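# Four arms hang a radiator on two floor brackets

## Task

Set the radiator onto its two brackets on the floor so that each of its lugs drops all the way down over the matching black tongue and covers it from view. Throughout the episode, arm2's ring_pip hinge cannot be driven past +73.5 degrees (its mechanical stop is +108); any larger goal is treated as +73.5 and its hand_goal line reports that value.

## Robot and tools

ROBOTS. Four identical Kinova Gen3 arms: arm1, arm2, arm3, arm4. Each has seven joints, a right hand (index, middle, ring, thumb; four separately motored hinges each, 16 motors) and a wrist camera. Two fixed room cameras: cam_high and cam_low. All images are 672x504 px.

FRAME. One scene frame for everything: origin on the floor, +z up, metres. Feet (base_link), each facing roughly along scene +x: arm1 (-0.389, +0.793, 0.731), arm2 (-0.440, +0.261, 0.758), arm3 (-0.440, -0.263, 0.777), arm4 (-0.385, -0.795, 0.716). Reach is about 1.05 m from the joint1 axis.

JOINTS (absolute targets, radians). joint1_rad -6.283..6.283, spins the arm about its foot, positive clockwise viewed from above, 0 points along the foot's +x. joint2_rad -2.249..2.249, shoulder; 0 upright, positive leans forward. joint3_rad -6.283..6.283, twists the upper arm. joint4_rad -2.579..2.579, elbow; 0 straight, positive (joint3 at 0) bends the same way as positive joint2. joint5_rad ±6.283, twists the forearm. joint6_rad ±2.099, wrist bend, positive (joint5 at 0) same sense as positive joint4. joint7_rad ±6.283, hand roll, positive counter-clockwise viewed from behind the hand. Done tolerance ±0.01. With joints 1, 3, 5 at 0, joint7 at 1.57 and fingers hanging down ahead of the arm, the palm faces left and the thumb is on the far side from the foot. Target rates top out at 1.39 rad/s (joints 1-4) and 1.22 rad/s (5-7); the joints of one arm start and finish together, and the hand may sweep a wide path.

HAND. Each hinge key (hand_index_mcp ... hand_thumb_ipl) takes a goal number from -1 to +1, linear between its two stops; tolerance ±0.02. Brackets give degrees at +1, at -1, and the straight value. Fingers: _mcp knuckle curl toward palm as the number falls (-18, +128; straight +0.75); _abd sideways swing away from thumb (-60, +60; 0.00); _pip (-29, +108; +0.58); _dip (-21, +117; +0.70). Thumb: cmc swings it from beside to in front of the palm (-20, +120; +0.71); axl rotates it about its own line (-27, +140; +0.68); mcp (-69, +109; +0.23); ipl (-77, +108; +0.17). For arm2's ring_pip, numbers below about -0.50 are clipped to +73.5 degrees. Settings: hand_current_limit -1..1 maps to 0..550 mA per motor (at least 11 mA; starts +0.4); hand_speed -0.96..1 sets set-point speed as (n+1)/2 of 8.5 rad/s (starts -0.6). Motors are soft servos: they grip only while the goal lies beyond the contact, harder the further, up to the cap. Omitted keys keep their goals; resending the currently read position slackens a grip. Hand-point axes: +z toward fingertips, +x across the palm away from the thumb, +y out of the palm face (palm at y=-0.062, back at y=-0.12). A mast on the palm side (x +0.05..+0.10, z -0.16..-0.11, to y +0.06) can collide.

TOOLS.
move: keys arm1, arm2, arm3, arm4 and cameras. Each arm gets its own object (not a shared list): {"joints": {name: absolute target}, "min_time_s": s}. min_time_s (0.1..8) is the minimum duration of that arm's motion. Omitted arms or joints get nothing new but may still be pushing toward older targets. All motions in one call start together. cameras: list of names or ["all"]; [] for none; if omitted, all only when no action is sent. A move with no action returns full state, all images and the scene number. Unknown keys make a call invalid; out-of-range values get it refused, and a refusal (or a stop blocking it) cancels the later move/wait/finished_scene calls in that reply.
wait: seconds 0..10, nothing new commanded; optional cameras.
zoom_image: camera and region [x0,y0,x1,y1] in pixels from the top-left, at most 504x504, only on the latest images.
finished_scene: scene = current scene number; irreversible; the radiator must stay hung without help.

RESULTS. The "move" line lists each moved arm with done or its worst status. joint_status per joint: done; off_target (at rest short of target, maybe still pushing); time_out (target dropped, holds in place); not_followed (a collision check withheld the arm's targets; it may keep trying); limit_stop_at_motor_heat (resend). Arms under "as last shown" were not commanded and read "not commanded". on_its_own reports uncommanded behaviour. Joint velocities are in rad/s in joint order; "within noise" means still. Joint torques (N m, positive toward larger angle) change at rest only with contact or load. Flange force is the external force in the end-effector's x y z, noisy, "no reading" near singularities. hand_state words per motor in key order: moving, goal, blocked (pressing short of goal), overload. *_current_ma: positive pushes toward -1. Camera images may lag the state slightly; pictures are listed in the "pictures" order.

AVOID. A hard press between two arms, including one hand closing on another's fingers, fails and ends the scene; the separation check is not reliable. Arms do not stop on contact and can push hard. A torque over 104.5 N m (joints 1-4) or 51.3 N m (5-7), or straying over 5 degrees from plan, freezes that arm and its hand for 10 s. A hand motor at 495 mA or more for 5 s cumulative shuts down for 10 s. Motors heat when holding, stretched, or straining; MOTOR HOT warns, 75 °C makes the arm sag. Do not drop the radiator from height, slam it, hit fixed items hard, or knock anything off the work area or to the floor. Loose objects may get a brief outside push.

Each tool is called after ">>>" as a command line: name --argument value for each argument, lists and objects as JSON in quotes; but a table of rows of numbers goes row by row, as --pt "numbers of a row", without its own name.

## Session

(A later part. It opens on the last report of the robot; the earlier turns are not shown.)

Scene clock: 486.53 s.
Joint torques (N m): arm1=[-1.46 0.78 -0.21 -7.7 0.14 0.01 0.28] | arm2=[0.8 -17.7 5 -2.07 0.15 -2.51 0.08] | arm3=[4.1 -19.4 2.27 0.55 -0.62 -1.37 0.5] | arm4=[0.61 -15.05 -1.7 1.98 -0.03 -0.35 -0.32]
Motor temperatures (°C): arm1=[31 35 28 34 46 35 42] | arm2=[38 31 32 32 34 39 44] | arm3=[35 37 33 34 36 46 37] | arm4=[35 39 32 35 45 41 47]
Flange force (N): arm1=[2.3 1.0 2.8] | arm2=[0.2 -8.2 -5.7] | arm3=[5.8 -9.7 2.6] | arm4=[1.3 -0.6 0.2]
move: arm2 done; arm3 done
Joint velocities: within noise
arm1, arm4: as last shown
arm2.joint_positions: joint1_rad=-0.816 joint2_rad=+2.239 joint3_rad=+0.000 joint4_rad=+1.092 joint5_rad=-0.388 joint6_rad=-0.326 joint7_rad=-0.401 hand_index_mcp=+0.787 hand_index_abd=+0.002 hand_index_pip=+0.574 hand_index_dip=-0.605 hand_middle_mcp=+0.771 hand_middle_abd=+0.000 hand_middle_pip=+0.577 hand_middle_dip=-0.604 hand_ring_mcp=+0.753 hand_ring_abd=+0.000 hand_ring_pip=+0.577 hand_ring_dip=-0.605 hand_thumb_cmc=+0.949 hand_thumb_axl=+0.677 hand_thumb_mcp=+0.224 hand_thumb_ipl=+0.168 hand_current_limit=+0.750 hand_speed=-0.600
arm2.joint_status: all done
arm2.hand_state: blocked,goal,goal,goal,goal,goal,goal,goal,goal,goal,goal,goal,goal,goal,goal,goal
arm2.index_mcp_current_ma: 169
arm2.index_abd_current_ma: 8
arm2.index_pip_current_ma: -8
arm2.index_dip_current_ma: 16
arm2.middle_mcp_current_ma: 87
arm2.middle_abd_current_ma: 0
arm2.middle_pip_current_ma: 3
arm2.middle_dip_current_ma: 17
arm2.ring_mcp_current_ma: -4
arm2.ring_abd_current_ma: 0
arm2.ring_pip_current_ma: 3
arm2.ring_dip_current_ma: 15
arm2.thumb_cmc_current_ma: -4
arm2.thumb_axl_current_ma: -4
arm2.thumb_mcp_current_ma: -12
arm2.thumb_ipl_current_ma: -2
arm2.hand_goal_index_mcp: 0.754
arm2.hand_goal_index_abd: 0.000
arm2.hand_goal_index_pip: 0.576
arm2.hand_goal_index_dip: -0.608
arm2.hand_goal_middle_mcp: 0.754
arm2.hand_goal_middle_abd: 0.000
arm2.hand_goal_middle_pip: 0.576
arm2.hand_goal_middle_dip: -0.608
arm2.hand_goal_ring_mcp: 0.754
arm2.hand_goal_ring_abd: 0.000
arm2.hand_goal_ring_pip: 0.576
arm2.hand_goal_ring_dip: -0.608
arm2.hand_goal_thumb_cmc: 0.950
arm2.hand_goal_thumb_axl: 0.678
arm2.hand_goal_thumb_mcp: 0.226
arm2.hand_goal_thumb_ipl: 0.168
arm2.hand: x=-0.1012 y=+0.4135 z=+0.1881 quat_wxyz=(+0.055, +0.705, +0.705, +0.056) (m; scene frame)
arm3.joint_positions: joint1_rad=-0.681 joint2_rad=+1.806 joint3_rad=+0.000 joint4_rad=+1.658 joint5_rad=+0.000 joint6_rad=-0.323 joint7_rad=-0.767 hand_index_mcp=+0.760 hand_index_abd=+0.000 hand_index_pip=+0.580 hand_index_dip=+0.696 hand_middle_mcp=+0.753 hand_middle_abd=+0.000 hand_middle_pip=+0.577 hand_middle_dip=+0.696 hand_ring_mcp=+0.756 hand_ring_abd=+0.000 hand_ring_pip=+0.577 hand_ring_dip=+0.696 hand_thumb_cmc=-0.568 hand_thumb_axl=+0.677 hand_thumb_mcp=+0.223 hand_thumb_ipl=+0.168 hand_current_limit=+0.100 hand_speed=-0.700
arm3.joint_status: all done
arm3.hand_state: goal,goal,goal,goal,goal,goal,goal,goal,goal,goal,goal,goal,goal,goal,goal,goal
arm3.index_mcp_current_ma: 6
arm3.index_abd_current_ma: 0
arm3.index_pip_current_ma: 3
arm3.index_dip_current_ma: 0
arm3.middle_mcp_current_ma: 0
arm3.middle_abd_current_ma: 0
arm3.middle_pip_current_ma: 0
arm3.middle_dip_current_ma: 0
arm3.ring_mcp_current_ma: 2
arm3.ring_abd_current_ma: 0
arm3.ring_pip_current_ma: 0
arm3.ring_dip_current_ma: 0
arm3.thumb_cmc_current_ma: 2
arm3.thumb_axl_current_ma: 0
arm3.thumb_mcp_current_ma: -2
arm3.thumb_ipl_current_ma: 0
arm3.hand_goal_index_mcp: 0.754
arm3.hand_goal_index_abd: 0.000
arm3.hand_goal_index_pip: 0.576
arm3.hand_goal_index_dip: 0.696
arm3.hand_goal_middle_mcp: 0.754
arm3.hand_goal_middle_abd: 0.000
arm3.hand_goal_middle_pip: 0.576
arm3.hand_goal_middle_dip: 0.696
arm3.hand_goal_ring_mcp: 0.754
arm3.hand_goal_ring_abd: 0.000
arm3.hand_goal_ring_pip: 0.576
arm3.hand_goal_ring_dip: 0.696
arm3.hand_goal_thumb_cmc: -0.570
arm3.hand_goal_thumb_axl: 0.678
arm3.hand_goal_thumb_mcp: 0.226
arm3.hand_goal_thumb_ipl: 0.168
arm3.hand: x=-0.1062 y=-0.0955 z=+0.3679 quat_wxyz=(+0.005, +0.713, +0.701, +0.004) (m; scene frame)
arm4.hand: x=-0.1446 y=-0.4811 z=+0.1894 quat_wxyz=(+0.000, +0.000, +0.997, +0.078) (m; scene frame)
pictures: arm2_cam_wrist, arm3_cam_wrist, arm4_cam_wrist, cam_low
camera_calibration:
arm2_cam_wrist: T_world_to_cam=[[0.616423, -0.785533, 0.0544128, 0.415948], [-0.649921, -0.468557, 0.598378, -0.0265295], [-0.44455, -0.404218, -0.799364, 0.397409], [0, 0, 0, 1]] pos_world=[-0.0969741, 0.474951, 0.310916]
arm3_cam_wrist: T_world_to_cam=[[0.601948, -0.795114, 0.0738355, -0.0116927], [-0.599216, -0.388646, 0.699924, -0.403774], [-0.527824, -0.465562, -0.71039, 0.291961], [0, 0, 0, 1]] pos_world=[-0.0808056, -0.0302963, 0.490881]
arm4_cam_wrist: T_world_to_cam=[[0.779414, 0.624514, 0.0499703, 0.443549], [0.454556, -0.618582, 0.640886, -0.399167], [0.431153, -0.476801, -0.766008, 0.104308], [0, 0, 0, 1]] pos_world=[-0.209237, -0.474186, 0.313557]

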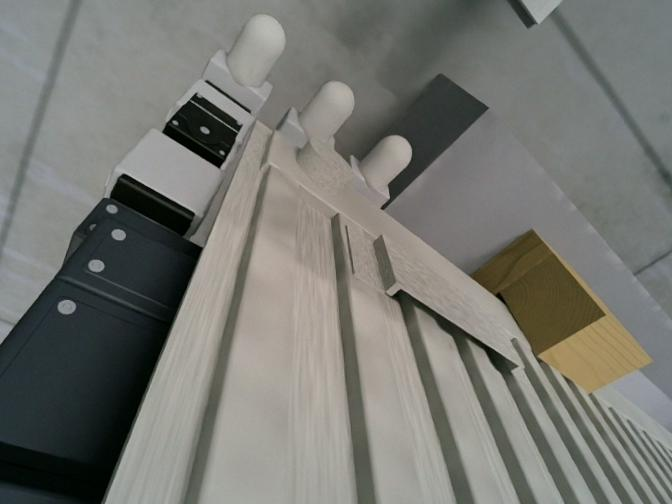

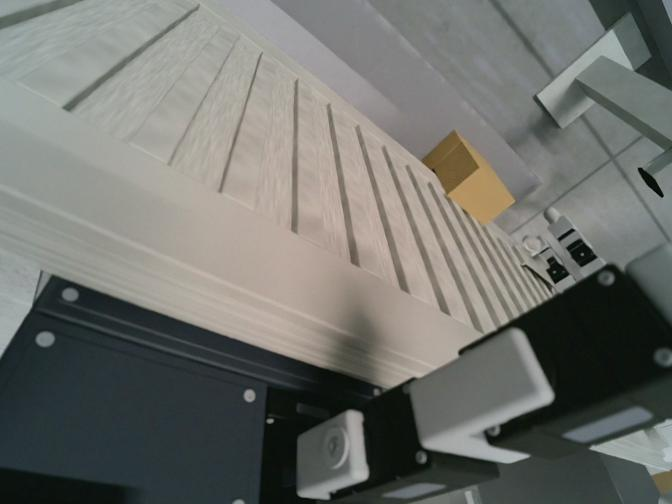

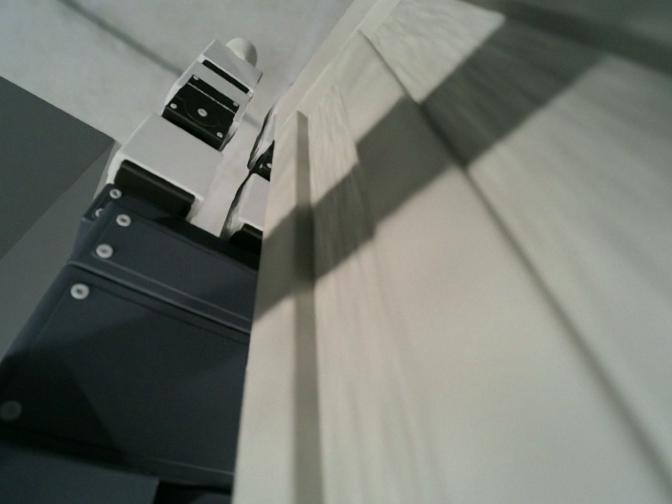

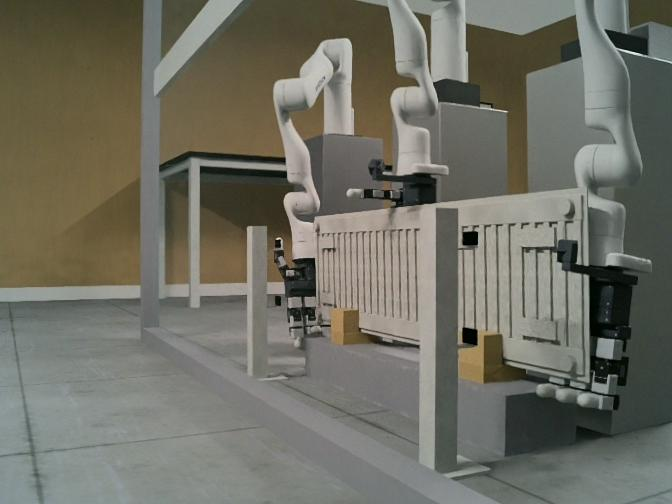

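>>> move --arm2 '{"joints":{"joint1_rad":-0.8222,"joint2_rad":2.2073,"joint3_rad":0,"joint4_rad":1.1506,"joint5_rad":-0.3684,"joint6_rad":-0.352,"joint7_rad":-0.4287},"min_time_s":1.5}' --arm4 '{"joints":{"joint1_rad":-0.7998,"joint2_rad":2.0877,"joint3_rad":0,"joint4_rad":1.3093,"joint5_rad":0.2875,"joint6_rad":-0.3944,"joint7_rad":0.5124},"min_time_s":1.5}' --cameras '["arm2_cam_wrist","arm4_cam_wrist","cam_low"]'

Scene clock: 509.83 s.
Joint torques (N m): arm1=[-1.53 0.78 -0.11 -7.65 0.2 -0.01 0.2] | arm2=[0.48 -18.63 4.61 -1 0.02 -2.32 0.04] | arm3=[3.84 -19.49 1.83 0.41 -0.54 -1.37 0.48] | arm4=[0.61 -15.09 -1.82 1.99 -0.05 -0.43 -0.31]
Motor temperatures (°C): arm1=[31 35 28 34 46 35 42] | arm2=[38 32 32 32 34 39 44] | arm3=[35 38 33 34 36 46 37] | arm4=[35 40 32 35 45 41 47]
Flange force (N): arm1=[2.2 1.2 2.6] | arm2=[-0.1 -7.4 0.5] | arm3=[5.0 -9.4 2.4] | arm4=[1.1 -0.7 -0.3]
move: arm2 done; arm4 done
Joint velocities: within noise
arm1, arm3: as last shown
arm2.joint_positions: joint1_rad=-0.822 joint2_rad=+2.207 joint3_rad=+0.000 joint4_rad=+1.151 joint5_rad=-0.368 joint6_rad=-0.352 joint7_rad=-0.429 hand_index_mcp=+0.792 hand_index_abd=-0.002 hand_index_pip=+0.581 hand_index_dip=-0.605 hand_middle_mcp=+0.778 hand_middle_abd=+0.000 hand_middle_pip=+0.579 hand_middle_dip=-0.604 hand_ring_mcp=+0.753 hand_ring_abd=+0.000 hand_ring_pip=+0.577 hand_ring_dip=-0.605 hand_thumb_cmc=+0.949 hand_thumb_axl=+0.677 hand_thumb_mcp=+0.224 hand_thumb_ipl=+0.168 hand_current_limit=+0.750 hand_speed=-0.600
arm2.joint_status: all done
arm2.hand_state: blocked,goal,goal,goal,blocked,goal,goal,goal,goal,goal,goal,goal,goal,goal,goal,goal
arm2.index_mcp_current_ma: 192
arm2.index_abd_current_ma: -6
arm2.index_pip_current_ma: 23
arm2.index_dip_current_ma: 16
arm2.middle_mcp_current_ma: 124
arm2.middle_abd_current_ma: 0
arm2.middle_pip_current_ma: 14
arm2.middle_dip_current_ma: 17
arm2.ring_mcp_current_ma: -4
arm2.ring_abd_current_ma: 0
arm2.ring_pip_current_ma: 3
arm2.ring_dip_current_ma: 15
arm2.thumb_cmc_current_ma: -4
arm2.thumb_axl_current_ma: -4
arm2.thumb_mcp_current_ma: -12
arm2.thumb_ipl_current_ma: -2
arm2.hand_goal_index_mcp: 0.754
arm2.hand_goal_index_abd: 0.000
arm2.hand_goal_index_pip: 0.576
arm2.hand_goal_index_dip: -0.608
arm2.hand_goal_middle_mcp: 0.754
arm2.hand_goal_middle_abd: 0.000
arm2.hand_goal_middle_pip: 0.576
arm2.hand_goal_middle_dip: -0.608
arm2.hand_goal_ring_mcp: 0.754
arm2.hand_goal_ring_abd: 0.000
arm2.hand_goal_ring_pip: 0.576
arm2.hand_goal_ring_dip: -0.608
arm2.hand_goal_thumb_cmc: 0.950
arm2.hand_goal_thumb_axl: 0.678
arm2.hand_goal_thumb_mcp: 0.226
arm2.hand_goal_thumb_ipl: 0.168
arm2.hand: x=-0.1021 y=+0.4137 z=+0.2005 quat_wxyz=(+0.057, +0.704, +0.705, +0.055) (m; scene frame)
arm3.joint_positions: joint1_rad=-0.681 joint2_rad=+1.806 joint3_rad=+0.000 joint4_rad=+1.658 joint5_rad=+0.000 joint6_rad=-0.323 joint7_rad=-0.767 hand_index_mcp=+0.760 hand_index_abd=+0.000 hand_index_pip=+0.580 hand_index_dip=+0.696 hand_middle_mcp=+0.753 hand_middle_abd=+0.000 hand_middle_pip=+0.577 hand_middle_dip=+0.696 hand_ring_mcp=+0.757 hand_ring_abd=+0.000 hand_ring_pip=+0.577 hand_ring_dip=+0.696 hand_thumb_cmc=-0.568 hand_thumb_axl=+0.677 hand_thumb_mcp=+0.223 hand_thumb_ipl=+0.168 hand_current_limit=+0.100 hand_speed=-0.700
arm3.hand: x=-0.1061 y=-0.0955 z=+0.3679 quat_wxyz=(+0.005, +0.713, +0.701, +0.004) (m; scene frame)
arm4.joint_positions: joint1_rad=-0.800 joint2_rad=+2.088 joint3_rad=+0.000 joint4_rad=+1.309 joint5_rad=+0.288 joint6_rad=-0.394 joint7_rad=+0.512 hand_index_mcp=+0.753 hand_index_abd=+0.000 hand_index_pip=+0.577 hand_index_dip=+0.696 hand_middle_mcp=+0.753 hand_middle_abd=+0.000 hand_middle_pip=+0.577 hand_middle_dip=-0.605 hand_ring_mcp=+0.753 hand_ring_abd=+0.000 hand_ring_pip=+0.577 hand_ring_dip=+0.696 hand_thumb_cmc=+0.717 hand_thumb_axl=+0.676 hand_thumb_mcp=+0.951 hand_thumb_ipl=+0.492 hand_current_limit=+0.750 hand_speed=-0.600
arm4.joint_status: all done
arm4.hand_state: goal,goal,goal,goal,goal,goal,goal,goal,goal,goal,goal,goal,goal,goal,goal,goal
arm4.index_mcp_current_ma: -1
arm4.index_abd_current_ma: 0
arm4.index_pip_current_ma: 1
arm4.index_dip_current_ma: 0
arm4.middle_mcp_current_ma: -1
arm4.middle_abd_current_ma: 0
arm4.middle_pip_current_ma: 1
arm4.middle_dip_current_ma: 4
arm4.ring_mcp_current_ma: -1
arm4.ring_abd_current_ma: 0
arm4.ring_pip_current_ma: 1
arm4.ring_dip_current_ma: 0
arm4.thumb_cmc_current_ma: 3
arm4.thumb_axl_current_ma: -3
arm4.thumb_mcp_current_ma: 1
arm4.thumb_ipl_current_ma: 4
arm4.hand_goal_index_mcp: 0.754
arm4.hand_goal_index_abd: 0.000
arm4.hand_goal_index_pip: 0.576
arm4.hand_goal_index_dip: 0.696
arm4.hand_goal_middle_mcp: 0.754
arm4.hand_goal_middle_abd: 0.000
arm4.hand_goal_middle_pip: 0.576
arm4.hand_goal_middle_dip: -0.608
arm4.hand_goal_ring_mcp: 0.754
arm4.hand_goal_ring_abd: 0.000
arm4.hand_goal_ring_pip: 0.576
arm4.hand_goal_ring_dip: 0.696
arm4.hand_goal_thumb_cmc: 0.714
arm4.hand_goal_thumb_axl: 0.678
arm4.hand_goal_thumb_mcp: 0.950
arm4.hand_goal_thumb_ipl: 0.490
arm4.hand: x=-0.1445 y=-0.4810 z=+0.1999 quat_wxyz=(+0.000, +0.000, +0.997, +0.078) (m; scene frame)
pictures: arm2_cam_wrist, arm4_cam_wrist, cam_low
camera_calibration:
arm2_cam_wrist: T_world_to_cam=[[0.616443, -0.785345, 0.0568402, 0.415399], [-0.650665, -0.467414, 0.598464, -0.0350595], [-0.443433, -0.405903, -0.799131, 0.407746], [0, 0, 0, 1]] pos_world=[-0.0980738, 0.47535, 0.323213]
arm4_cam_wrist: T_world_to_cam=[[0.779352, 0.624582, 0.0500761, 0.442865], [0.454566, -0.618588, 0.640874, -0.405941], [0.431255, -0.476703, -0.766011, 0.112501], [0, 0, 0, 1]] pos_world=[-0.209137, -0.474086, 0.324157]

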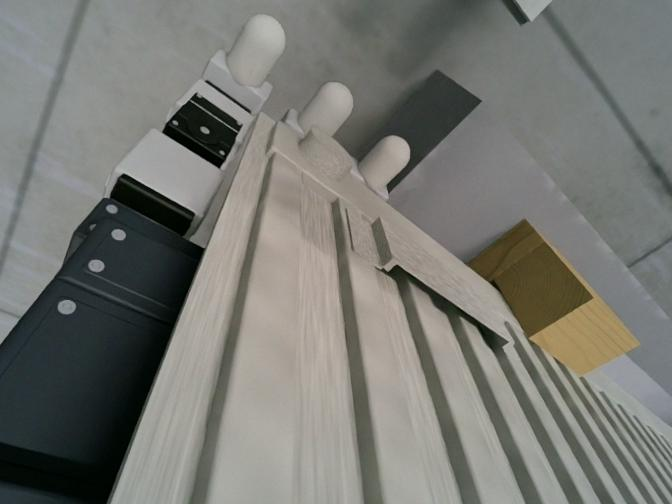

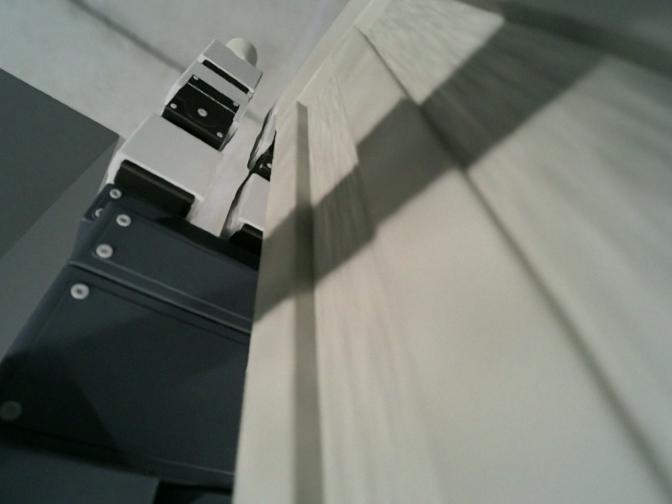

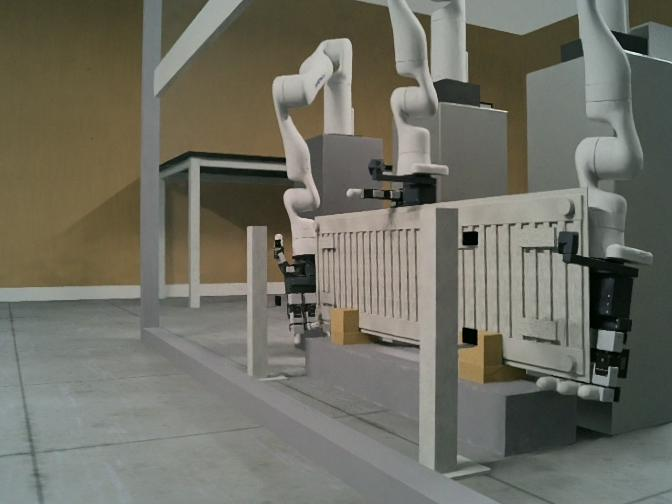

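>>> move --arm2 '{"joints":{"joint1_rad":-0.8303,"joint2_rad":2.2033,"joint3_rad":0,"joint4_rad":1.1646,"joint5_rad":-0.3626,"joint6_rad":-0.361,"joint7_rad":-0.4435},"min_time_s":1}' --arm4 '{"joints":{"joint1_rad":-0.7998,"joint2_rad":2.0829,"joint3_rad":0,"joint4_rad":1.3175,"joint5_rad":0.285,"joint6_rad":-0.3978,"joint7_rad":0.515},"min_time_s":1}'

Scene clock: 520.67 s.
Joint torques (N m): arm1=[-1.37 0.76 -0.18 -7.65 0.17 0.03 0.25] | arm2=[-0.13 -15.01 2.51 0.96 0.09 -0.8 -0.16] | arm3=[4.04 -19.78 2.32 0.29 -0.6 -1.45 0.53] | arm4=[0.56 -15.21 -1.78 2.1 -0.01 -0.38 -0.29]
Motor temperatures (°C): arm1=[31 35 28 34 46 35 42] | arm2=[38 32 32 32 34 39 44] | arm3=[35 38 33 34 36 46 37] | arm4=[35 40 32 35 45 41 47]
Flange force (N): arm1=[2.2 1.0 2.7] | arm2=[-0.2 -2.5 -1.5] | arm3=[5.4 -10.1 2.8] | arm4=[1.1 -0.8 0.2]
move: arm2 done; arm4 done
Joint velocities: within noise
arm1, arm3: as last shown
arm2.joint_positions: joint1_rad=-0.830 joint2_rad=+2.203 joint3_rad=+0.000 joint4_rad=+1.165 joint5_rad=-0.363 joint6_rad=-0.361 joint7_rad=-0.443 hand_index_mcp=+0.775 hand_index_abd=-0.002 hand_index_pip=+0.581 hand_index_dip=-0.605 hand_middle_mcp=+0.763 hand_middle_abd=+0.000 hand_middle_pip=+0.579 hand_middle_dip=-0.604 hand_ring_mcp=+0.753 hand_ring_abd=+0.000 hand_ring_pip=+0.577 hand_ring_dip=-0.605 hand_thumb_cmc=+0.949 hand_thumb_axl=+0.677 hand_thumb_mcp=+0.224 hand_thumb_ipl=+0.168 hand_current_limit=+0.750 hand_speed=-0.600
arm2.joint_status: all done
arm2.hand_state: blocked,goal,goal,goal,goal,goal,goal,goal,goal,goal,goal,goal,goal,goal,goal,goal
arm2.index_mcp_current_ma: 107
arm2.index_abd_current_ma: -6
arm2.index_pip_current_ma: 23
arm2.index_dip_current_ma: 16
arm2.middle_mcp_current_ma: 43
arm2.middle_abd_current_ma: 0
arm2.middle_pip_current_ma: 14
arm2.middle_dip_current_ma: 17
arm2.ring_mcp_current_ma: -4
arm2.ring_abd_current_ma: 0
arm2.ring_pip_current_ma: 3
arm2.ring_dip_current_ma: 15
arm2.thumb_cmc_current_ma: -4
arm2.thumb_axl_current_ma: -4
arm2.thumb_mcp_current_ma: -12
arm2.thumb_ipl_current_ma: -2
arm2.hand_goal_index_mcp: 0.754
arm2.hand_goal_index_abd: 0.000
arm2.hand_goal_index_pip: 0.576
arm2.hand_goal_index_dip: -0.608
arm2.hand_goal_middle_mcp: 0.754
arm2.hand_goal_middle_abd: 0.000
arm2.hand_goal_middle_pip: 0.576
arm2.hand_goal_middle_dip: -0.608
arm2.hand_goal_ring_mcp: 0.754
arm2.hand_goal_ring_abd: 0.000
arm2.hand_goal_ring_pip: 0.576
arm2.hand_goal_ring_dip: -0.608
arm2.hand_goal_thumb_cmc: 0.950
arm2.hand_goal_thumb_axl: 0.678
arm2.hand_goal_thumb_mcp: 0.226
arm2.hand_goal_thumb_ipl: 0.168
arm2.hand: x=-0.1048 y=+0.4139 z=+0.2026 quat_wxyz=(+0.057, +0.705, +0.705, +0.056) (m; scene frame)
arm4.joint_positions: joint1_rad=-0.800 joint2_rad=+2.083 joint3_rad=+0.000 joint4_rad=+1.318 joint5_rad=+0.285 joint6_rad=-0.398 joint7_rad=+0.515 hand_index_mcp=+0.753 hand_index_abd=+0.000 hand_index_pip=+0.577 hand_index_dip=+0.696 hand_middle_mcp=+0.753 hand_middle_abd=+0.000 hand_middle_pip=+0.577 hand_middle_dip=-0.605 hand_ring_mcp=+0.753 hand_ring_abd=+0.000 hand_ring_pip=+0.577 hand_ring_dip=+0.696 hand_thumb_cmc=+0.717 hand_thumb_axl=+0.676 hand_thumb_mcp=+0.951 hand_thumb_ipl=+0.492 hand_current_limit=+0.750 hand_speed=-0.600
arm4.joint_status: all done
arm4.hand_state: goal,goal,goal,goal,goal,goal,goal,goal,goal,goal,goal,goal,goal,goal,goal,goal
arm4.index_mcp_current_ma: -1
arm4.index_abd_current_ma: 0
arm4.index_pip_current_ma: 1
arm4.index_dip_current_ma: 0
arm4.middle_mcp_current_ma: -1
arm4.middle_abd_current_ma: 0
arm4.middle_pip_current_ma: 1
arm4.middle_dip_current_ma: 4
arm4.ring_mcp_current_ma: -1
arm4.ring_abd_current_ma: 0
arm4.ring_pip_current_ma: 1
arm4.ring_dip_current_ma: 0
arm4.thumb_cmc_current_ma: 3
arm4.thumb_axl_current_ma: -3
arm4.thumb_mcp_current_ma: 1
arm4.thumb_ipl_current_ma: 4
arm4.hand_goal_index_mcp: 0.754
arm4.hand_goal_index_abd: 0.000
arm4.hand_goal_index_pip: 0.576
arm4.hand_goal_index_dip: 0.696
arm4.hand_goal_middle_mcp: 0.754
arm4.hand_goal_middle_abd: 0.000
arm4.hand_goal_middle_pip: 0.576
arm4.hand_goal_middle_dip: -0.608
arm4.hand_goal_ring_mcp: 0.754
arm4.hand_goal_ring_abd: 0.000
arm4.hand_goal_ring_pip: 0.576
arm4.hand_goal_ring_dip: 0.696
arm4.hand_goal_thumb_cmc: 0.714
arm4.hand_goal_thumb_axl: 0.678
arm4.hand_goal_thumb_mcp: 0.950
arm4.hand_goal_thumb_ipl: 0.490
arm4.hand: x=-0.1445 y=-0.4810 z=+0.2019 quat_wxyz=(+0.000, +0.000, +0.997, +0.078) (m; scene frame)
pictures: none

>>> move --arm2 '{"joints":{"joint1_rad":-0.8315,"joint2_rad":2.1983,"joint3_rad":0,"joint4_rad":1.1743,"joint5_rad":-0.3595,"joint6_rad":-0.3652,"joint7_rad":-0.4477},"min_time_s":1}' --arm4 '{"joints":{"joint1_rad":-0.7998,"joint2_rad":2.0781,"joint3_rad":0,"joint4_rad":1.3257,"joint5_rad":0.2826,"joint6_rad":-0.4012,"joint7_rad":0.5175},"min_time_s":1}' --cameras '["arm2_cam_wrist","arm4_cam_wrist"]'

Scene clock: 526.73 s.
Joint torques (N m): arm1=[-1.46 0.82 -0.19 -7.6 0.16 0.12 0.23] | arm2=[-1.04 -16.72 1.11 4.23 0.07 0.06 -0.22] | arm3=[3.67 -19.02 1.33 0.78 -0.55 -1.2 0.46] | arm4=[1.79 -17.18 0.23 3.18 -0.39 -0.21 -0.36]
Motor temperatures (°C): arm1=[31 35 28 34 46 35 42] | arm2=[38 32 32 32 34 39 44] | arm3=[35 38 33 34 36 46 37] | arm4=[35 40 32 35 45 41 47]
Flange force (N): arm1=[2.2 0.9 2.8] | arm2=[-0.1 0.2 16.6] | arm3=[4.9 -8.3 2.3] | arm4=[2.8 1.3 9.5]
move: arm2 done; arm4 done
Joint velocities: within noise
arm1, arm3: as last shown
arm2.joint_positions: joint1_rad=-0.832 joint2_rad=+2.198 joint3_rad=+0.000 joint4_rad=+1.174 joint5_rad=-0.360 joint6_rad=-0.365 joint7_rad=-0.448 hand_index_mcp=+0.775 hand_index_abd=-0.002 hand_index_pip=+0.592 hand_index_dip=-0.587 hand_middle_mcp=+0.763 hand_middle_abd=+0.000 hand_middle_pip=+0.595 hand_middle_dip=-0.575 hand_ring_mcp=+0.753 hand_ring_abd=+0.000 hand_ring_pip=+0.577 hand_ring_dip=-0.605 hand_thumb_cmc=+0.949 hand_thumb_axl=+0.677 hand_thumb_mcp=+0.224 hand_thumb_ipl=+0.168 hand_current_limit=+0.750 hand_speed=-0.600
arm2.joint_status: all done
arm2.hand_state: blocked,goal,goal,blocked,goal,goal,goal,blocked,goal,goal,goal,goal,goal,goal,goal,goal
arm2.index_mcp_current_ma: 106
arm2.index_abd_current_ma: -6
arm2.index_pip_current_ma: 78
arm2.index_dip_current_ma: 100
arm2.middle_mcp_current_ma: 43
arm2.middle_abd_current_ma: 0
arm2.middle_pip_current_ma: 89
arm2.middle_dip_current_ma: 157
arm2.ring_mcp_current_ma: -4
arm2.ring_abd_current_ma: 0
arm2.ring_pip_current_ma: 3
arm2.ring_dip_current_ma: 15
arm2.thumb_cmc_current_ma: -4
arm2.thumb_axl_current_ma: -4
arm2.thumb_mcp_current_ma: -12
arm2.thumb_ipl_current_ma: -2
arm2.hand_goal_index_mcp: 0.754
arm2.hand_goal_index_abd: 0.000
arm2.hand_goal_index_pip: 0.576
arm2.hand_goal_index_dip: -0.608
arm2.hand_goal_middle_mcp: 0.754
arm2.hand_goal_middle_abd: 0.000
arm2.hand_goal_middle_pip: 0.576
arm2.hand_goal_middle_dip: -0.608
arm2.hand_goal_ring_mcp: 0.754
arm2.hand_goal_ring_abd: 0.000
arm2.hand_goal_ring_pip: 0.576
arm2.hand_goal_ring_dip: -0.608
arm2.hand_goal_thumb_cmc: 0.950
arm2.hand_goal_thumb_axl: 0.678
arm2.hand_goal_thumb_mcp: 0.226
arm2.hand_goal_thumb_ipl: 0.168
arm2.hand: x=-0.1052 y=+0.4139 z=+0.2047 quat_wxyz=(+0.057, +0.704, +0.705, +0.055) (m; scene frame)
arm4.joint_positions: joint1_rad=-0.800 joint2_rad=+2.078 joint3_rad=+0.000 joint4_rad=+1.326 joint5_rad=+0.283 joint6_rad=-0.401 joint7_rad=+0.517 hand_index_mcp=+0.753 hand_index_abd=+0.000 hand_index_pip=+0.577 hand_index_dip=+0.696 hand_middle_mcp=+0.755 hand_middle_abd=+0.006 hand_middle_pip=+0.593 hand_middle_dip=-0.575 hand_ring_mcp=+0.753 hand_ring_abd=+0.000 hand_ring_pip=+0.577 hand_ring_dip=+0.696 hand_thumb_cmc=+0.717 hand_thumb_axl=+0.676 hand_thumb_mcp=+0.951 hand_thumb_ipl=+0.492 hand_current_limit=+0.750 hand_speed=-0.600
arm4.joint_status: all done
arm4.hand_state: goal,goal,goal,goal,goal,goal,goal,blocked,goal,goal,goal,goal,goal,goal,goal,goal
arm4.index_mcp_current_ma: -1
arm4.index_abd_current_ma: 0
arm4.index_pip_current_ma: 1
arm4.index_dip_current_ma: 0
arm4.middle_mcp_current_ma: 1
arm4.middle_abd_current_ma: 9
arm4.middle_pip_current_ma: 36
arm4.middle_dip_current_ma: 84
arm4.ring_mcp_current_ma: -1
arm4.ring_abd_current_ma: 0
arm4.ring_pip_current_ma: 1
arm4.ring_dip_current_ma: 0
arm4.thumb_cmc_current_ma: 3
arm4.thumb_axl_current_ma: -3
arm4.thumb_mcp_current_ma: 1
arm4.thumb_ipl_current_ma: 4
arm4.hand_goal_index_mcp: 0.754
arm4.hand_goal_index_abd: 0.000
arm4.hand_goal_index_pip: 0.576
arm4.hand_goal_index_dip: 0.696
arm4.hand_goal_middle_mcp: 0.754
arm4.hand_goal_middle_abd: 0.000
arm4.hand_goal_middle_pip: 0.576
arm4.hand_goal_middle_dip: -0.608
arm4.hand_goal_ring_mcp: 0.754
arm4.hand_goal_ring_abd: 0.000
arm4.hand_goal_ring_pip: 0.576
arm4.hand_goal_ring_dip: 0.696
arm4.hand_goal_thumb_cmc: 0.714
arm4.hand_goal_thumb_axl: 0.678
arm4.hand_goal_thumb_mcp: 0.950
arm4.hand_goal_thumb_ipl: 0.490
arm4.hand: x=-0.1444 y=-0.4810 z=+0.2040 quat_wxyz=(+0.000, +0.000, +0.997, +0.078) (m; scene frame)
pictures: arm2_cam_wrist, arm4_cam_wrist
camera_calibration:
arm2_cam_wrist: T_world_to_cam=[[0.616565, -0.785215, 0.0573095, 0.417109], [-0.650805, -0.467352, 0.59836, -0.0393992], [-0.443058, -0.406225, -0.799175, 0.409975], [0, 0, 0, 1]] pos_world=[-0.101174, 0.475649, 0.327312]
arm4_cam_wrist: T_world_to_cam=[[0.77951, 0.624366, 0.0503152, 0.442512], [0.454258, -0.618782, 0.640905, -0.408734], [0.431293, -0.476735, -0.76597, 0.11562], [0, 0, 0, 1]] pos_world=[-0.209137, -0.474086, 0.328256]

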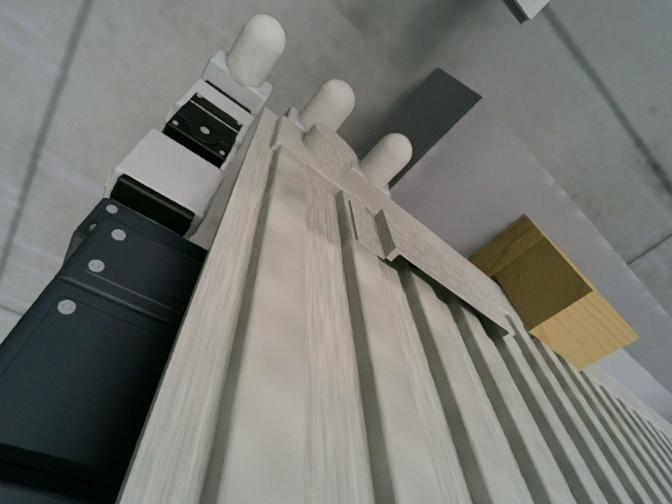

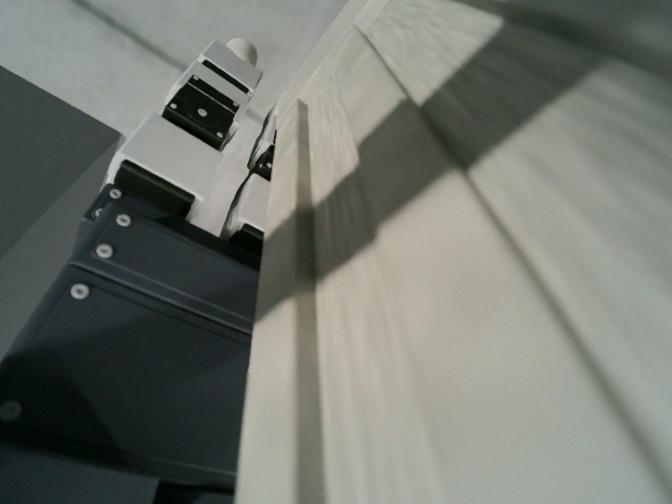

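>>> move --arm3 '{"joints":{"hand_thumb_mcp":-0.45,"hand_thumb_ipl":-0.62}}' --cameras '["arm3_cam_wrist","cam_low"]'

Scene clock: 532.83 s.
Joint torques (N m): arm1=[-1.41 0.68 -0.14 -7.67 0.16 0.01 0.24] | arm2=[-0.99 -16.71 1.04 4.16 0.05 0.01 -0.21] | arm3=[3.55 -19.5 1.15 1.25 -0.48 -1.04 0.49] | arm4=[1.8 -17.2 0.27 3.16 -0.36 -0.24 -0.28]
Motor temperatures (°C): arm1=[31 35 28 34 46 35 42] | arm2=[38 32 32 32 34 39 44] | arm3=[35 39 33 34 36 46 37] | arm4=[35 40 32 35 45 41 47]
Flange force (N): arm1=[2.0 1.0 2.6] | arm2=[0.0 0.2 16.4] | arm3=[4.9 -8.0 4.7] | arm4=[2.9 1.4 9.6]
move: arm3 off_target
Joint velocities: within noise
arm1.joint_positions: joint1_rad=-0.600 joint2_rad=-0.367 joint3_rad=-0.103 joint4_rad=+1.437 joint5_rad=-0.052 joint6_rad=+2.037 joint7_rad=+1.816 hand_index_mcp=+0.753 hand_index_abd=+0.000 hand_index_pip=+0.577 hand_index_dip=+0.696 hand_middle_mcp=+0.753 hand_middle_abd=+0.000 hand_middle_pip=+0.577 hand_middle_dip=+0.696 hand_ring_mcp=+0.753 hand_ring_abd=+0.000 hand_ring_pip=+0.577 hand_ring_dip=+0.696 hand_thumb_cmc=+0.714 hand_thumb_axl=+0.677 hand_thumb_mcp=+0.224 hand_thumb_ipl=+0.168 hand_current_limit=+0.400 hand_speed=-0.600
arm1.joint_status: not commanded
arm1.hand_state: goal,goal,goal,goal,goal,goal,goal,goal,goal,goal,goal,goal,goal,goal,goal,goal
arm1.index_mcp_current_ma: -1
arm1.index_abd_current_ma: 0
arm1.index_pip_current_ma: 1
arm1.index_dip_current_ma: 0
arm1.middle_mcp_current_ma: -1
arm1.middle_abd_current_ma: 0
arm1.middle_pip_current_ma: 1
arm1.middle_dip_current_ma: 0
arm1.ring_mcp_current_ma: -1
arm1.ring_abd_current_ma: 0
arm1.ring_pip_current_ma: 1
arm1.ring_dip_current_ma: 0
arm1.thumb_cmc_current_ma: 0
arm1.thumb_axl_current_ma: -1
arm1.thumb_mcp_current_ma: -5
arm1.thumb_ipl_current_ma: 0
arm1.hand_goal_index_mcp: 0.754
arm1.hand_goal_index_abd: 0.000
arm1.hand_goal_index_pip: 0.576
arm1.hand_goal_index_dip: 0.696
arm1.hand_goal_middle_mcp: 0.754
arm1.hand_goal_middle_abd: 0.000
arm1.hand_goal_middle_pip: 0.576
arm1.hand_goal_middle_dip: 0.696
arm1.hand_goal_ring_mcp: 0.754
arm1.hand_goal_ring_abd: 0.000
arm1.hand_goal_ring_pip: 0.576
arm1.hand_goal_ring_dip: 0.696
arm1.hand_goal_thumb_cmc: 0.714
arm1.hand_goal_thumb_axl: 0.678
arm1.hand_goal_thumb_mcp: 0.226
arm1.hand_goal_thumb_ipl: 0.168
arm1.hand: x=-0.3516 y=+0.9421 z=+1.2605 quat_wxyz=(+0.021, -0.479, +0.878, +0.010) (m; scene frame)
arm2, arm4: as last shown
arm2.joint_positions: joint1_rad=-0.832 joint2_rad=+2.198 joint3_rad=+0.000 joint4_rad=+1.174 joint5_rad=-0.360 joint6_rad=-0.365 joint7_rad=-0.448 hand_index_mcp=+0.775 hand_index_abd=-0.002 hand_index_pip=+0.593 hand_index_dip=-0.587 hand_middle_mcp=+0.763 hand_middle_abd=+0.000 hand_middle_pip=+0.595 hand_middle_dip=-0.575 hand_ring_mcp=+0.753 hand_ring_abd=+0.000 hand_ring_pip=+0.577 hand_ring_dip=-0.605 hand_thumb_cmc=+0.949 hand_thumb_axl=+0.677 hand_thumb_mcp=+0.224 hand_thumb_ipl=+0.168 hand_current_limit=+0.750 hand_speed=-0.600
arm3.joint_positions: joint1_rad=-0.681 joint2_rad=+1.806 joint3_rad=+0.000 joint4_rad=+1.658 joint5_rad=+0.000 joint6_rad=-0.323 joint7_rad=-0.767 hand_index_mcp=+0.760 hand_index_abd=+0.000 hand_index_pip=+0.580 hand_index_dip=+0.696 hand_middle_mcp=+0.753 hand_middle_abd=+0.000 hand_middle_pip=+0.577 hand_middle_dip=+0.696 hand_ring_mcp=+0.757 hand_ring_abd=+0.000 hand_ring_pip=+0.577 hand_ring_dip=+0.696 hand_thumb_cmc=-0.568 hand_thumb_axl=+0.677 hand_thumb_mcp=-0.410 hand_thumb_ipl=-0.495 hand_current_limit=+0.100 hand_speed=-0.700
arm3.joint_status: hand_thumb_mcp off_target (ended at -0.410, target -0.450); hand_thumb_ipl off_target (ended at -0.495, target -0.620)
arm3.hand_state: goal,goal,goal,goal,goal,goal,goal,goal,goal,goal,goal,goal,goal,goal,blocked,blocked
arm3.index_mcp_current_ma: 6
arm3.index_abd_current_ma: 0
arm3.index_pip_current_ma: 3
arm3.index_dip_current_ma: 0
arm3.middle_mcp_current_ma: 0
arm3.middle_abd_current_ma: 0
arm3.middle_pip_current_ma: 0
arm3.middle_dip_current_ma: 0
arm3.ring_mcp_current_ma: 2
arm3.ring_abd_current_ma: 0
arm3.ring_pip_current_ma: 0
arm3.ring_dip_current_ma: 0
arm3.thumb_cmc_current_ma: 2
arm3.thumb_axl_current_ma: 0
arm3.thumb_mcp_current_ma: 120
arm3.thumb_ipl_current_ma: 302
arm3.hand_goal_index_mcp: 0.754
arm3.hand_goal_index_abd: 0.000
arm3.hand_goal_index_pip: 0.576
arm3.hand_goal_index_dip: 0.696
arm3.hand_goal_middle_mcp: 0.754
arm3.hand_goal_middle_abd: 0.000
arm3.hand_goal_middle_pip: 0.576
arm3.hand_goal_middle_dip: 0.696
arm3.hand_goal_ring_mcp: 0.754
arm3.hand_goal_ring_abd: 0.000
arm3.hand_goal_ring_pip: 0.576
arm3.hand_goal_ring_dip: 0.696
arm3.hand_goal_thumb_cmc: -0.570
arm3.hand_goal_thumb_axl: 0.678
arm3.hand_goal_thumb_mcp: -0.450
arm3.hand_goal_thumb_ipl: -0.620
arm3.hand: x=-0.1061 y=-0.0955 z=+0.3679 quat_wxyz=(+0.005, +0.713, +0.701, +0.004) (m; scene frame)
pictures: arm3_cam_wrist, cam_low
camera_calibration:
arm3_cam_wrist: T_world_to_cam=[[0.601862, -0.795181, 0.0738201, -0.0116219], [-0.599314, -0.388643, 0.699842, -0.403773], [-0.527811, -0.46545, -0.710473, 0.292124], [0, 0, 0, 1]] pos_world=[-0.0808057, -0.0301962, 0.490981]

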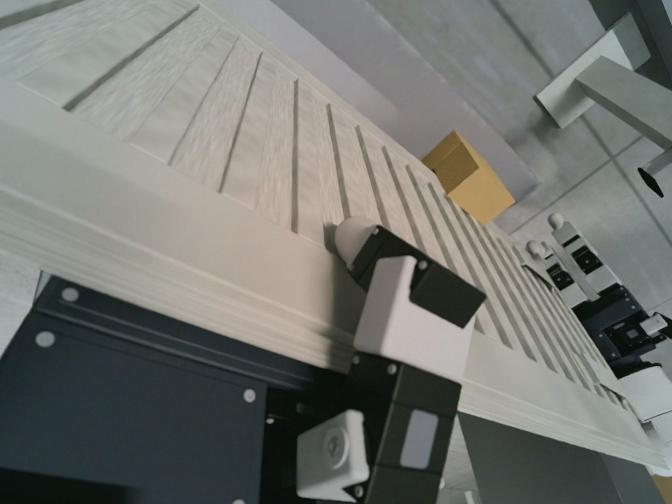

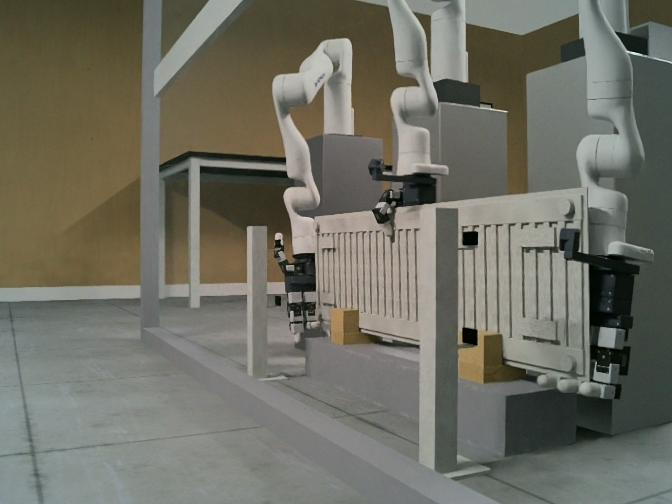

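>>> move --arm2 '{"joints":{"joint1_rad":-0.8307,"joint2_rad":2.1003,"joint3_rad":0,"joint4_rad":1.3466,"joint5_rad":-0.2955,"joint6_rad":-0.4353,"joint7_rad":-0.5163},"min_time_s":2.5}' --arm4 '{"joints":{"joint1_rad":-0.8,"joint2_rad":1.9853,"joint3_rad":0,"joint4_rad":1.4782,"joint5_rad":0.2487,"joint6_rad":-0.4585,"joint7_rad":0.5549},"min_time_s":2.5}' --arm3 '{"joints":{"joint1_rad":-0.6791,"joint2_rad":1.7149,"joint3_rad":0,"joint4_rad":1.7736,"joint5_rad":0,"joint6_rad":-0.3469,"joint7_rad":-0.7651},"min_time_s":2.5}' --cameras '["arm2_cam_wrist","arm3_cam_wrist","arm4_cam_wrist","cam_low","cam_high"]'

Scene clock: 599.03 s.
Joint torques (N m): arm1=[-1.48 0.72 -0.21 -7.67 0.13 -0.04 0.23] | arm2=[-2.83 -30.5 1.08 -0.06 0.82 -3.72 0.21] | arm3=[2.74 -16.68 -1.32 4.55 -0.57 0.41 0.06] | arm4=[2.47 -19.52 1.13 7.51 -0.22 0.53 -0.29]
Motor temperatures (°C): arm1=[31 35 28 34 46 35 42] | arm2=[38 33 32 32 34 39 44] | arm3=[35 39 33 34 36 46 37] | arm4=[35 42 32 35 45 41 47]
Flange force (N): arm1=[2.2 0.8 2.5] | arm2=[-8.5 -7.4 32.1] | arm3=[5.0 -1.1 6.0] | arm4=[1.5 3.2 26.8]
move: arm2 done; arm3 done; arm4 done
Joint velocities: within noise
arm1: as last shown
arm2.joint_positions: joint1_rad=-0.831 joint2_rad=+2.100 joint3_rad=+0.000 joint4_rad=+1.347 joint5_rad=-0.295 joint6_rad=-0.435 joint7_rad=-0.516 hand_index_mcp=+0.812 hand_index_abd=+0.002 hand_index_pip=+0.610 hand_index_dip=-0.564 hand_middle_mcp=+0.804 hand_middle_abd=+0.003 hand_middle_pip=+0.609 hand_middle_dip=-0.559 hand_ring_mcp=+0.753 hand_ring_abd=+0.000 hand_ring_pip=+0.577 hand_ring_dip=-0.605 hand_thumb_cmc=+0.949 hand_thumb_axl=+0.677 hand_thumb_mcp=+0.224 hand_thumb_ipl=+0.168 hand_current_limit=+0.750 hand_speed=-0.600
arm2.joint_status: all done
arm2.hand_state: blocked,goal,blocked,blocked,blocked,goal,blocked,blocked,goal,goal,goal,goal,goal,goal,goal,goal
arm2.index_mcp_current_ma: 298
arm2.index_abd_current_ma: 8
arm2.index_pip_current_ma: 165
arm2.index_dip_current_ma: 214
arm2.middle_mcp_current_ma: 258
arm2.middle_abd_current_ma: 10
arm2.middle_pip_current_ma: 157
arm2.middle_dip_current_ma: 239
arm2.ring_mcp_current_ma: -4
arm2.ring_abd_current_ma: 0
arm2.ring_pip_current_ma: 3
arm2.ring_dip_current_ma: 15
arm2.thumb_cmc_current_ma: -4
arm2.thumb_axl_current_ma: -4
arm2.thumb_mcp_current_ma: -12
arm2.thumb_ipl_current_ma: -2
arm2.hand_goal_index_mcp: 0.754
arm2.hand_goal_index_abd: 0.000
arm2.hand_goal_index_pip: 0.576
arm2.hand_goal_index_dip: -0.608
arm2.hand_goal_middle_mcp: 0.754
arm2.hand_goal_middle_abd: 0.000
arm2.hand_goal_middle_pip: 0.576
arm2.hand_goal_middle_dip: -0.608
arm2.hand_goal_ring_mcp: 0.754
arm2.hand_goal_ring_abd: 0.000
arm2.hand_goal_ring_pip: 0.576
arm2.hand_goal_ring_dip: -0.608
arm2.hand_goal_thumb_cmc: 0.950
arm2.hand_goal_thumb_axl: 0.678
arm2.hand_goal_thumb_mcp: 0.226
arm2.hand_goal_thumb_ipl: 0.168
arm2.hand: x=-0.1051 y=+0.4141 z=+0.2451 quat_wxyz=(+0.055, +0.705, +0.705, +0.056) (m; scene frame)
arm3.joint_positions: joint1_rad=-0.679 joint2_rad=+1.715 joint3_rad=+0.000 joint4_rad=+1.774 joint5_rad=+0.000 joint6_rad=-0.347 joint7_rad=-0.765 hand_index_mcp=+0.764 hand_index_abd=-0.001 hand_index_pip=+0.583 hand_index_dip=+0.699 hand_middle_mcp=+0.757 hand_middle_abd=+0.000 hand_middle_pip=+0.577 hand_middle_dip=+0.696 hand_ring_mcp=+0.765 hand_ring_abd=+0.001 hand_ring_pip=+0.582 hand_ring_dip=+0.698 hand_thumb_cmc=-0.568 hand_thumb_axl=+0.684 hand_thumb_mcp=-0.400 hand_thumb_ipl=-0.500 hand_current_limit=+0.100 hand_speed=-0.700
arm3.joint_status: all done
arm3.hand_state: goal,goal,goal,goal,goal,goal,goal,goal,goal,goal,goal,goal,goal,goal,blocked,blocked
arm3.index_mcp_current_ma: 13
arm3.index_abd_current_ma: 0
arm3.index_pip_current_ma: 8
arm3.index_dip_current_ma: 2
arm3.middle_mcp_current_ma: 3
arm3.middle_abd_current_ma: 0
arm3.middle_pip_current_ma: 1
arm3.middle_dip_current_ma: 0
arm3.ring_mcp_current_ma: 14
arm3.ring_abd_current_ma: 0
arm3.ring_pip_current_ma: 5
arm3.ring_dip_current_ma: 1
arm3.thumb_cmc_current_ma: 2
arm3.thumb_axl_current_ma: 7
arm3.thumb_mcp_current_ma: 164
arm3.thumb_ipl_current_ma: 303
arm3.hand_goal_index_mcp: 0.754
arm3.hand_goal_index_abd: 0.000
arm3.hand_goal_index_pip: 0.576
arm3.hand_goal_index_dip: 0.696
arm3.hand_goal_middle_mcp: 0.754
arm3.hand_goal_middle_abd: 0.000
arm3.hand_goal_middle_pip: 0.576
arm3.hand_goal_middle_dip: 0.696
arm3.hand_goal_ring_mcp: 0.754
arm3.hand_goal_ring_abd: 0.000
arm3.hand_goal_ring_pip: 0.576
arm3.hand_goal_ring_dip: 0.696
arm3.hand_goal_thumb_cmc: -0.570
arm3.hand_goal_thumb_axl: 0.678
arm3.hand_goal_thumb_mcp: -0.450
arm3.hand_goal_thumb_ipl: -0.620
arm3.hand: x=-0.1063 y=-0.0957 z=+0.4081 quat_wxyz=(+0.005, +0.713, +0.701, +0.004) (m; scene frame)
arm4.joint_positions: joint1_rad=-0.800 joint2_rad=+1.985 joint3_rad=+0.000 joint4_rad=+1.478 joint5_rad=+0.249 joint6_rad=-0.458 joint7_rad=+0.555 hand_index_mcp=+0.753 hand_index_abd=+0.000 hand_index_pip=+0.577 hand_index_dip=+0.696 hand_middle_mcp=+0.772 hand_middle_abd=+0.051 hand_middle_pip=+0.622 hand_middle_dip=-0.522 hand_ring_mcp=+0.753 hand_ring_abd=+0.000 hand_ring_pip=+0.577 hand_ring_dip=+0.696 hand_thumb_cmc=+0.717 hand_thumb_axl=+0.676 hand_thumb_mcp=+0.951 hand_thumb_ipl=+0.492 hand_current_limit=+0.750 hand_speed=-0.600
arm4.joint_status: all done
arm4.hand_state: goal,goal,goal,goal,goal,blocked,blocked,blocked,goal,goal,goal,goal,goal,goal,goal,goal
arm4.index_mcp_current_ma: -1
arm4.index_abd_current_ma: 0
arm4.index_pip_current_ma: 1
arm4.index_dip_current_ma: 0
arm4.middle_mcp_current_ma: 41
arm4.middle_abd_current_ma: 125
arm4.middle_pip_current_ma: 127
arm4.middle_dip_current_ma: 292
arm4.ring_mcp_current_ma: -1
arm4.ring_abd_current_ma: 0
arm4.ring_pip_current_ma: 1
arm4.ring_dip_current_ma: 0
arm4.thumb_cmc_current_ma: 3
arm4.thumb_axl_current_ma: -3
arm4.thumb_mcp_current_ma: 1
arm4.thumb_ipl_current_ma: 4
arm4.hand_goal_index_mcp: 0.754
arm4.hand_goal_index_abd: 0.000
arm4.hand_goal_index_pip: 0.576
arm4.hand_goal_index_dip: 0.696
arm4.hand_goal_middle_mcp: 0.754
arm4.hand_goal_middle_abd: 0.000
arm4.hand_goal_middle_pip: 0.576
arm4.hand_goal_middle_dip: -0.608
arm4.hand_goal_ring_mcp: 0.754
arm4.hand_goal_ring_abd: 0.000
arm4.hand_goal_ring_pip: 0.576
arm4.hand_goal_ring_dip: 0.696
arm4.hand_goal_thumb_cmc: 0.714
arm4.hand_goal_thumb_axl: 0.678
arm4.hand_goal_thumb_mcp: 0.950
arm4.hand_goal_thumb_ipl: 0.490
arm4.hand: x=-0.1446 y=-0.4812 z=+0.2443 quat_wxyz=(+0.000, +0.000, +0.997, +0.078) (m; scene frame)
pictures: arm2_cam_wrist, arm3_cam_wrist, arm4_cam_wrist, cam_high, cam_low
camera_calibration:
arm2_cam_wrist: T_world_to_cam=[[0.616066, -0.785816, 0.0543761, 0.415835], [-0.650193, -0.468342, 0.598252, -0.0629731], [-0.444649, -0.403917, -0.799461, 0.441364], [0, 0, 0, 1]] pos_world=[-0.100874, 0.475551, 0.367916]
arm3_cam_wrist: T_world_to_cam=[[0.601907, -0.795151, 0.0737786, -0.0146546], [-0.599237, -0.388665, 0.699897, -0.431998], [-0.527848, -0.465483, -0.710423, 0.320438], [0, 0, 0, 1]] pos_world=[-0.0809055, -0.0303963, 0.531081]
arm4_cam_wrist: T_world_to_cam=[[0.779375, 0.624557, 0.0500293, 0.440854], [0.454515, -0.618525, 0.640971, -0.434491], [0.431267, -0.476817, -0.765933, 0.146379], [0, 0, 0, 1]] pos_world=[-0.209237, -0.474286, 0.368557]

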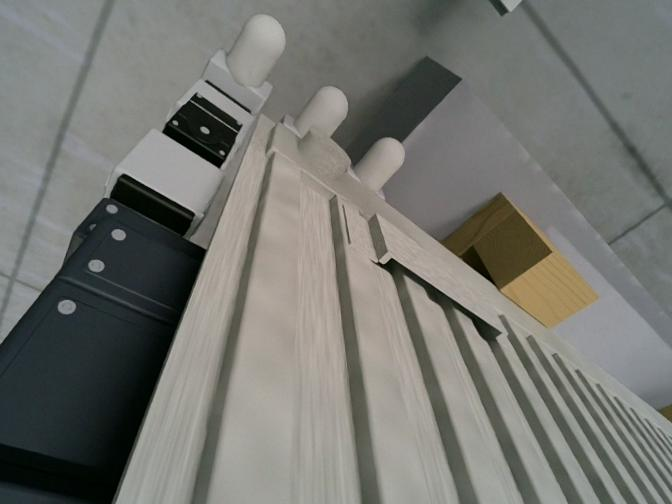

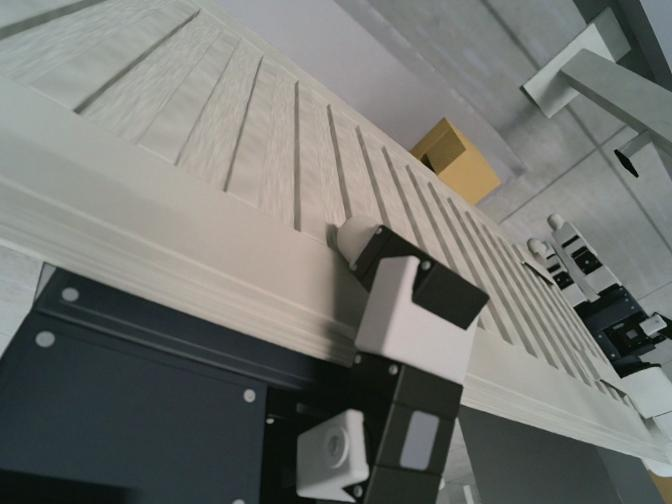

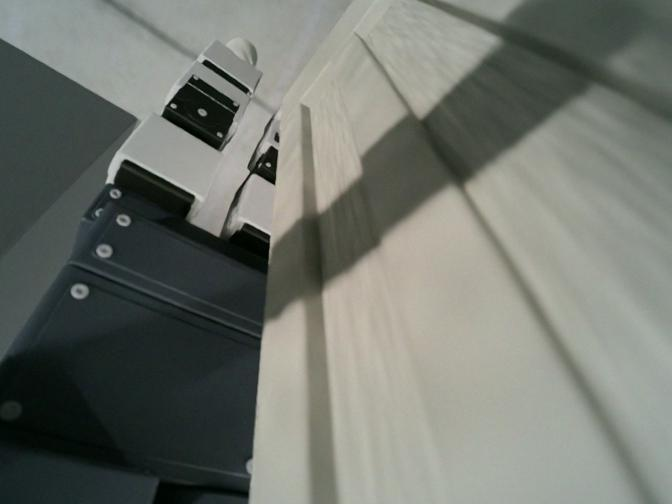

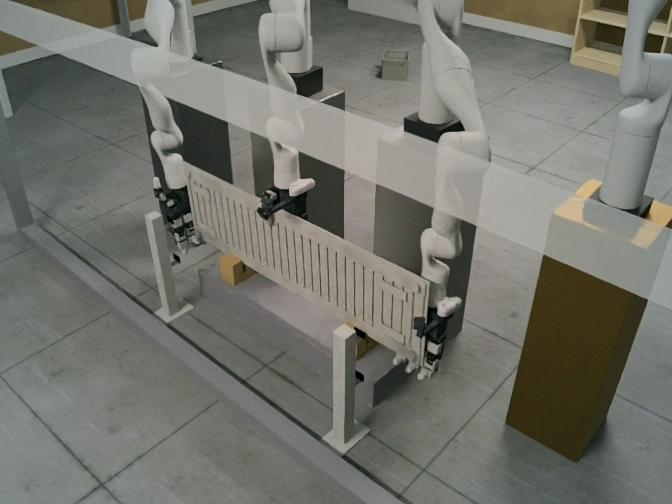

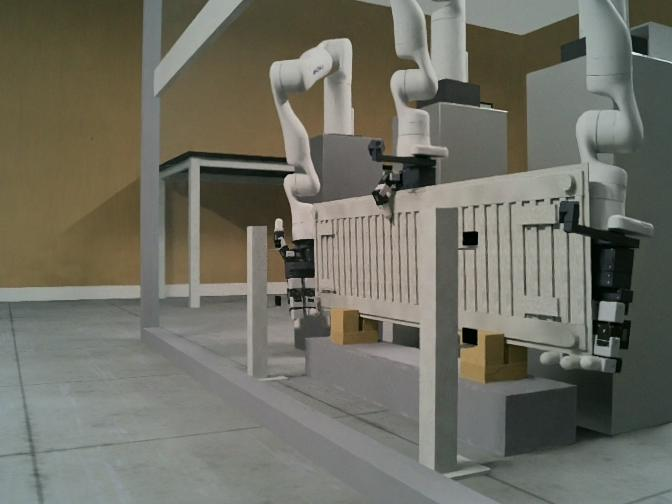

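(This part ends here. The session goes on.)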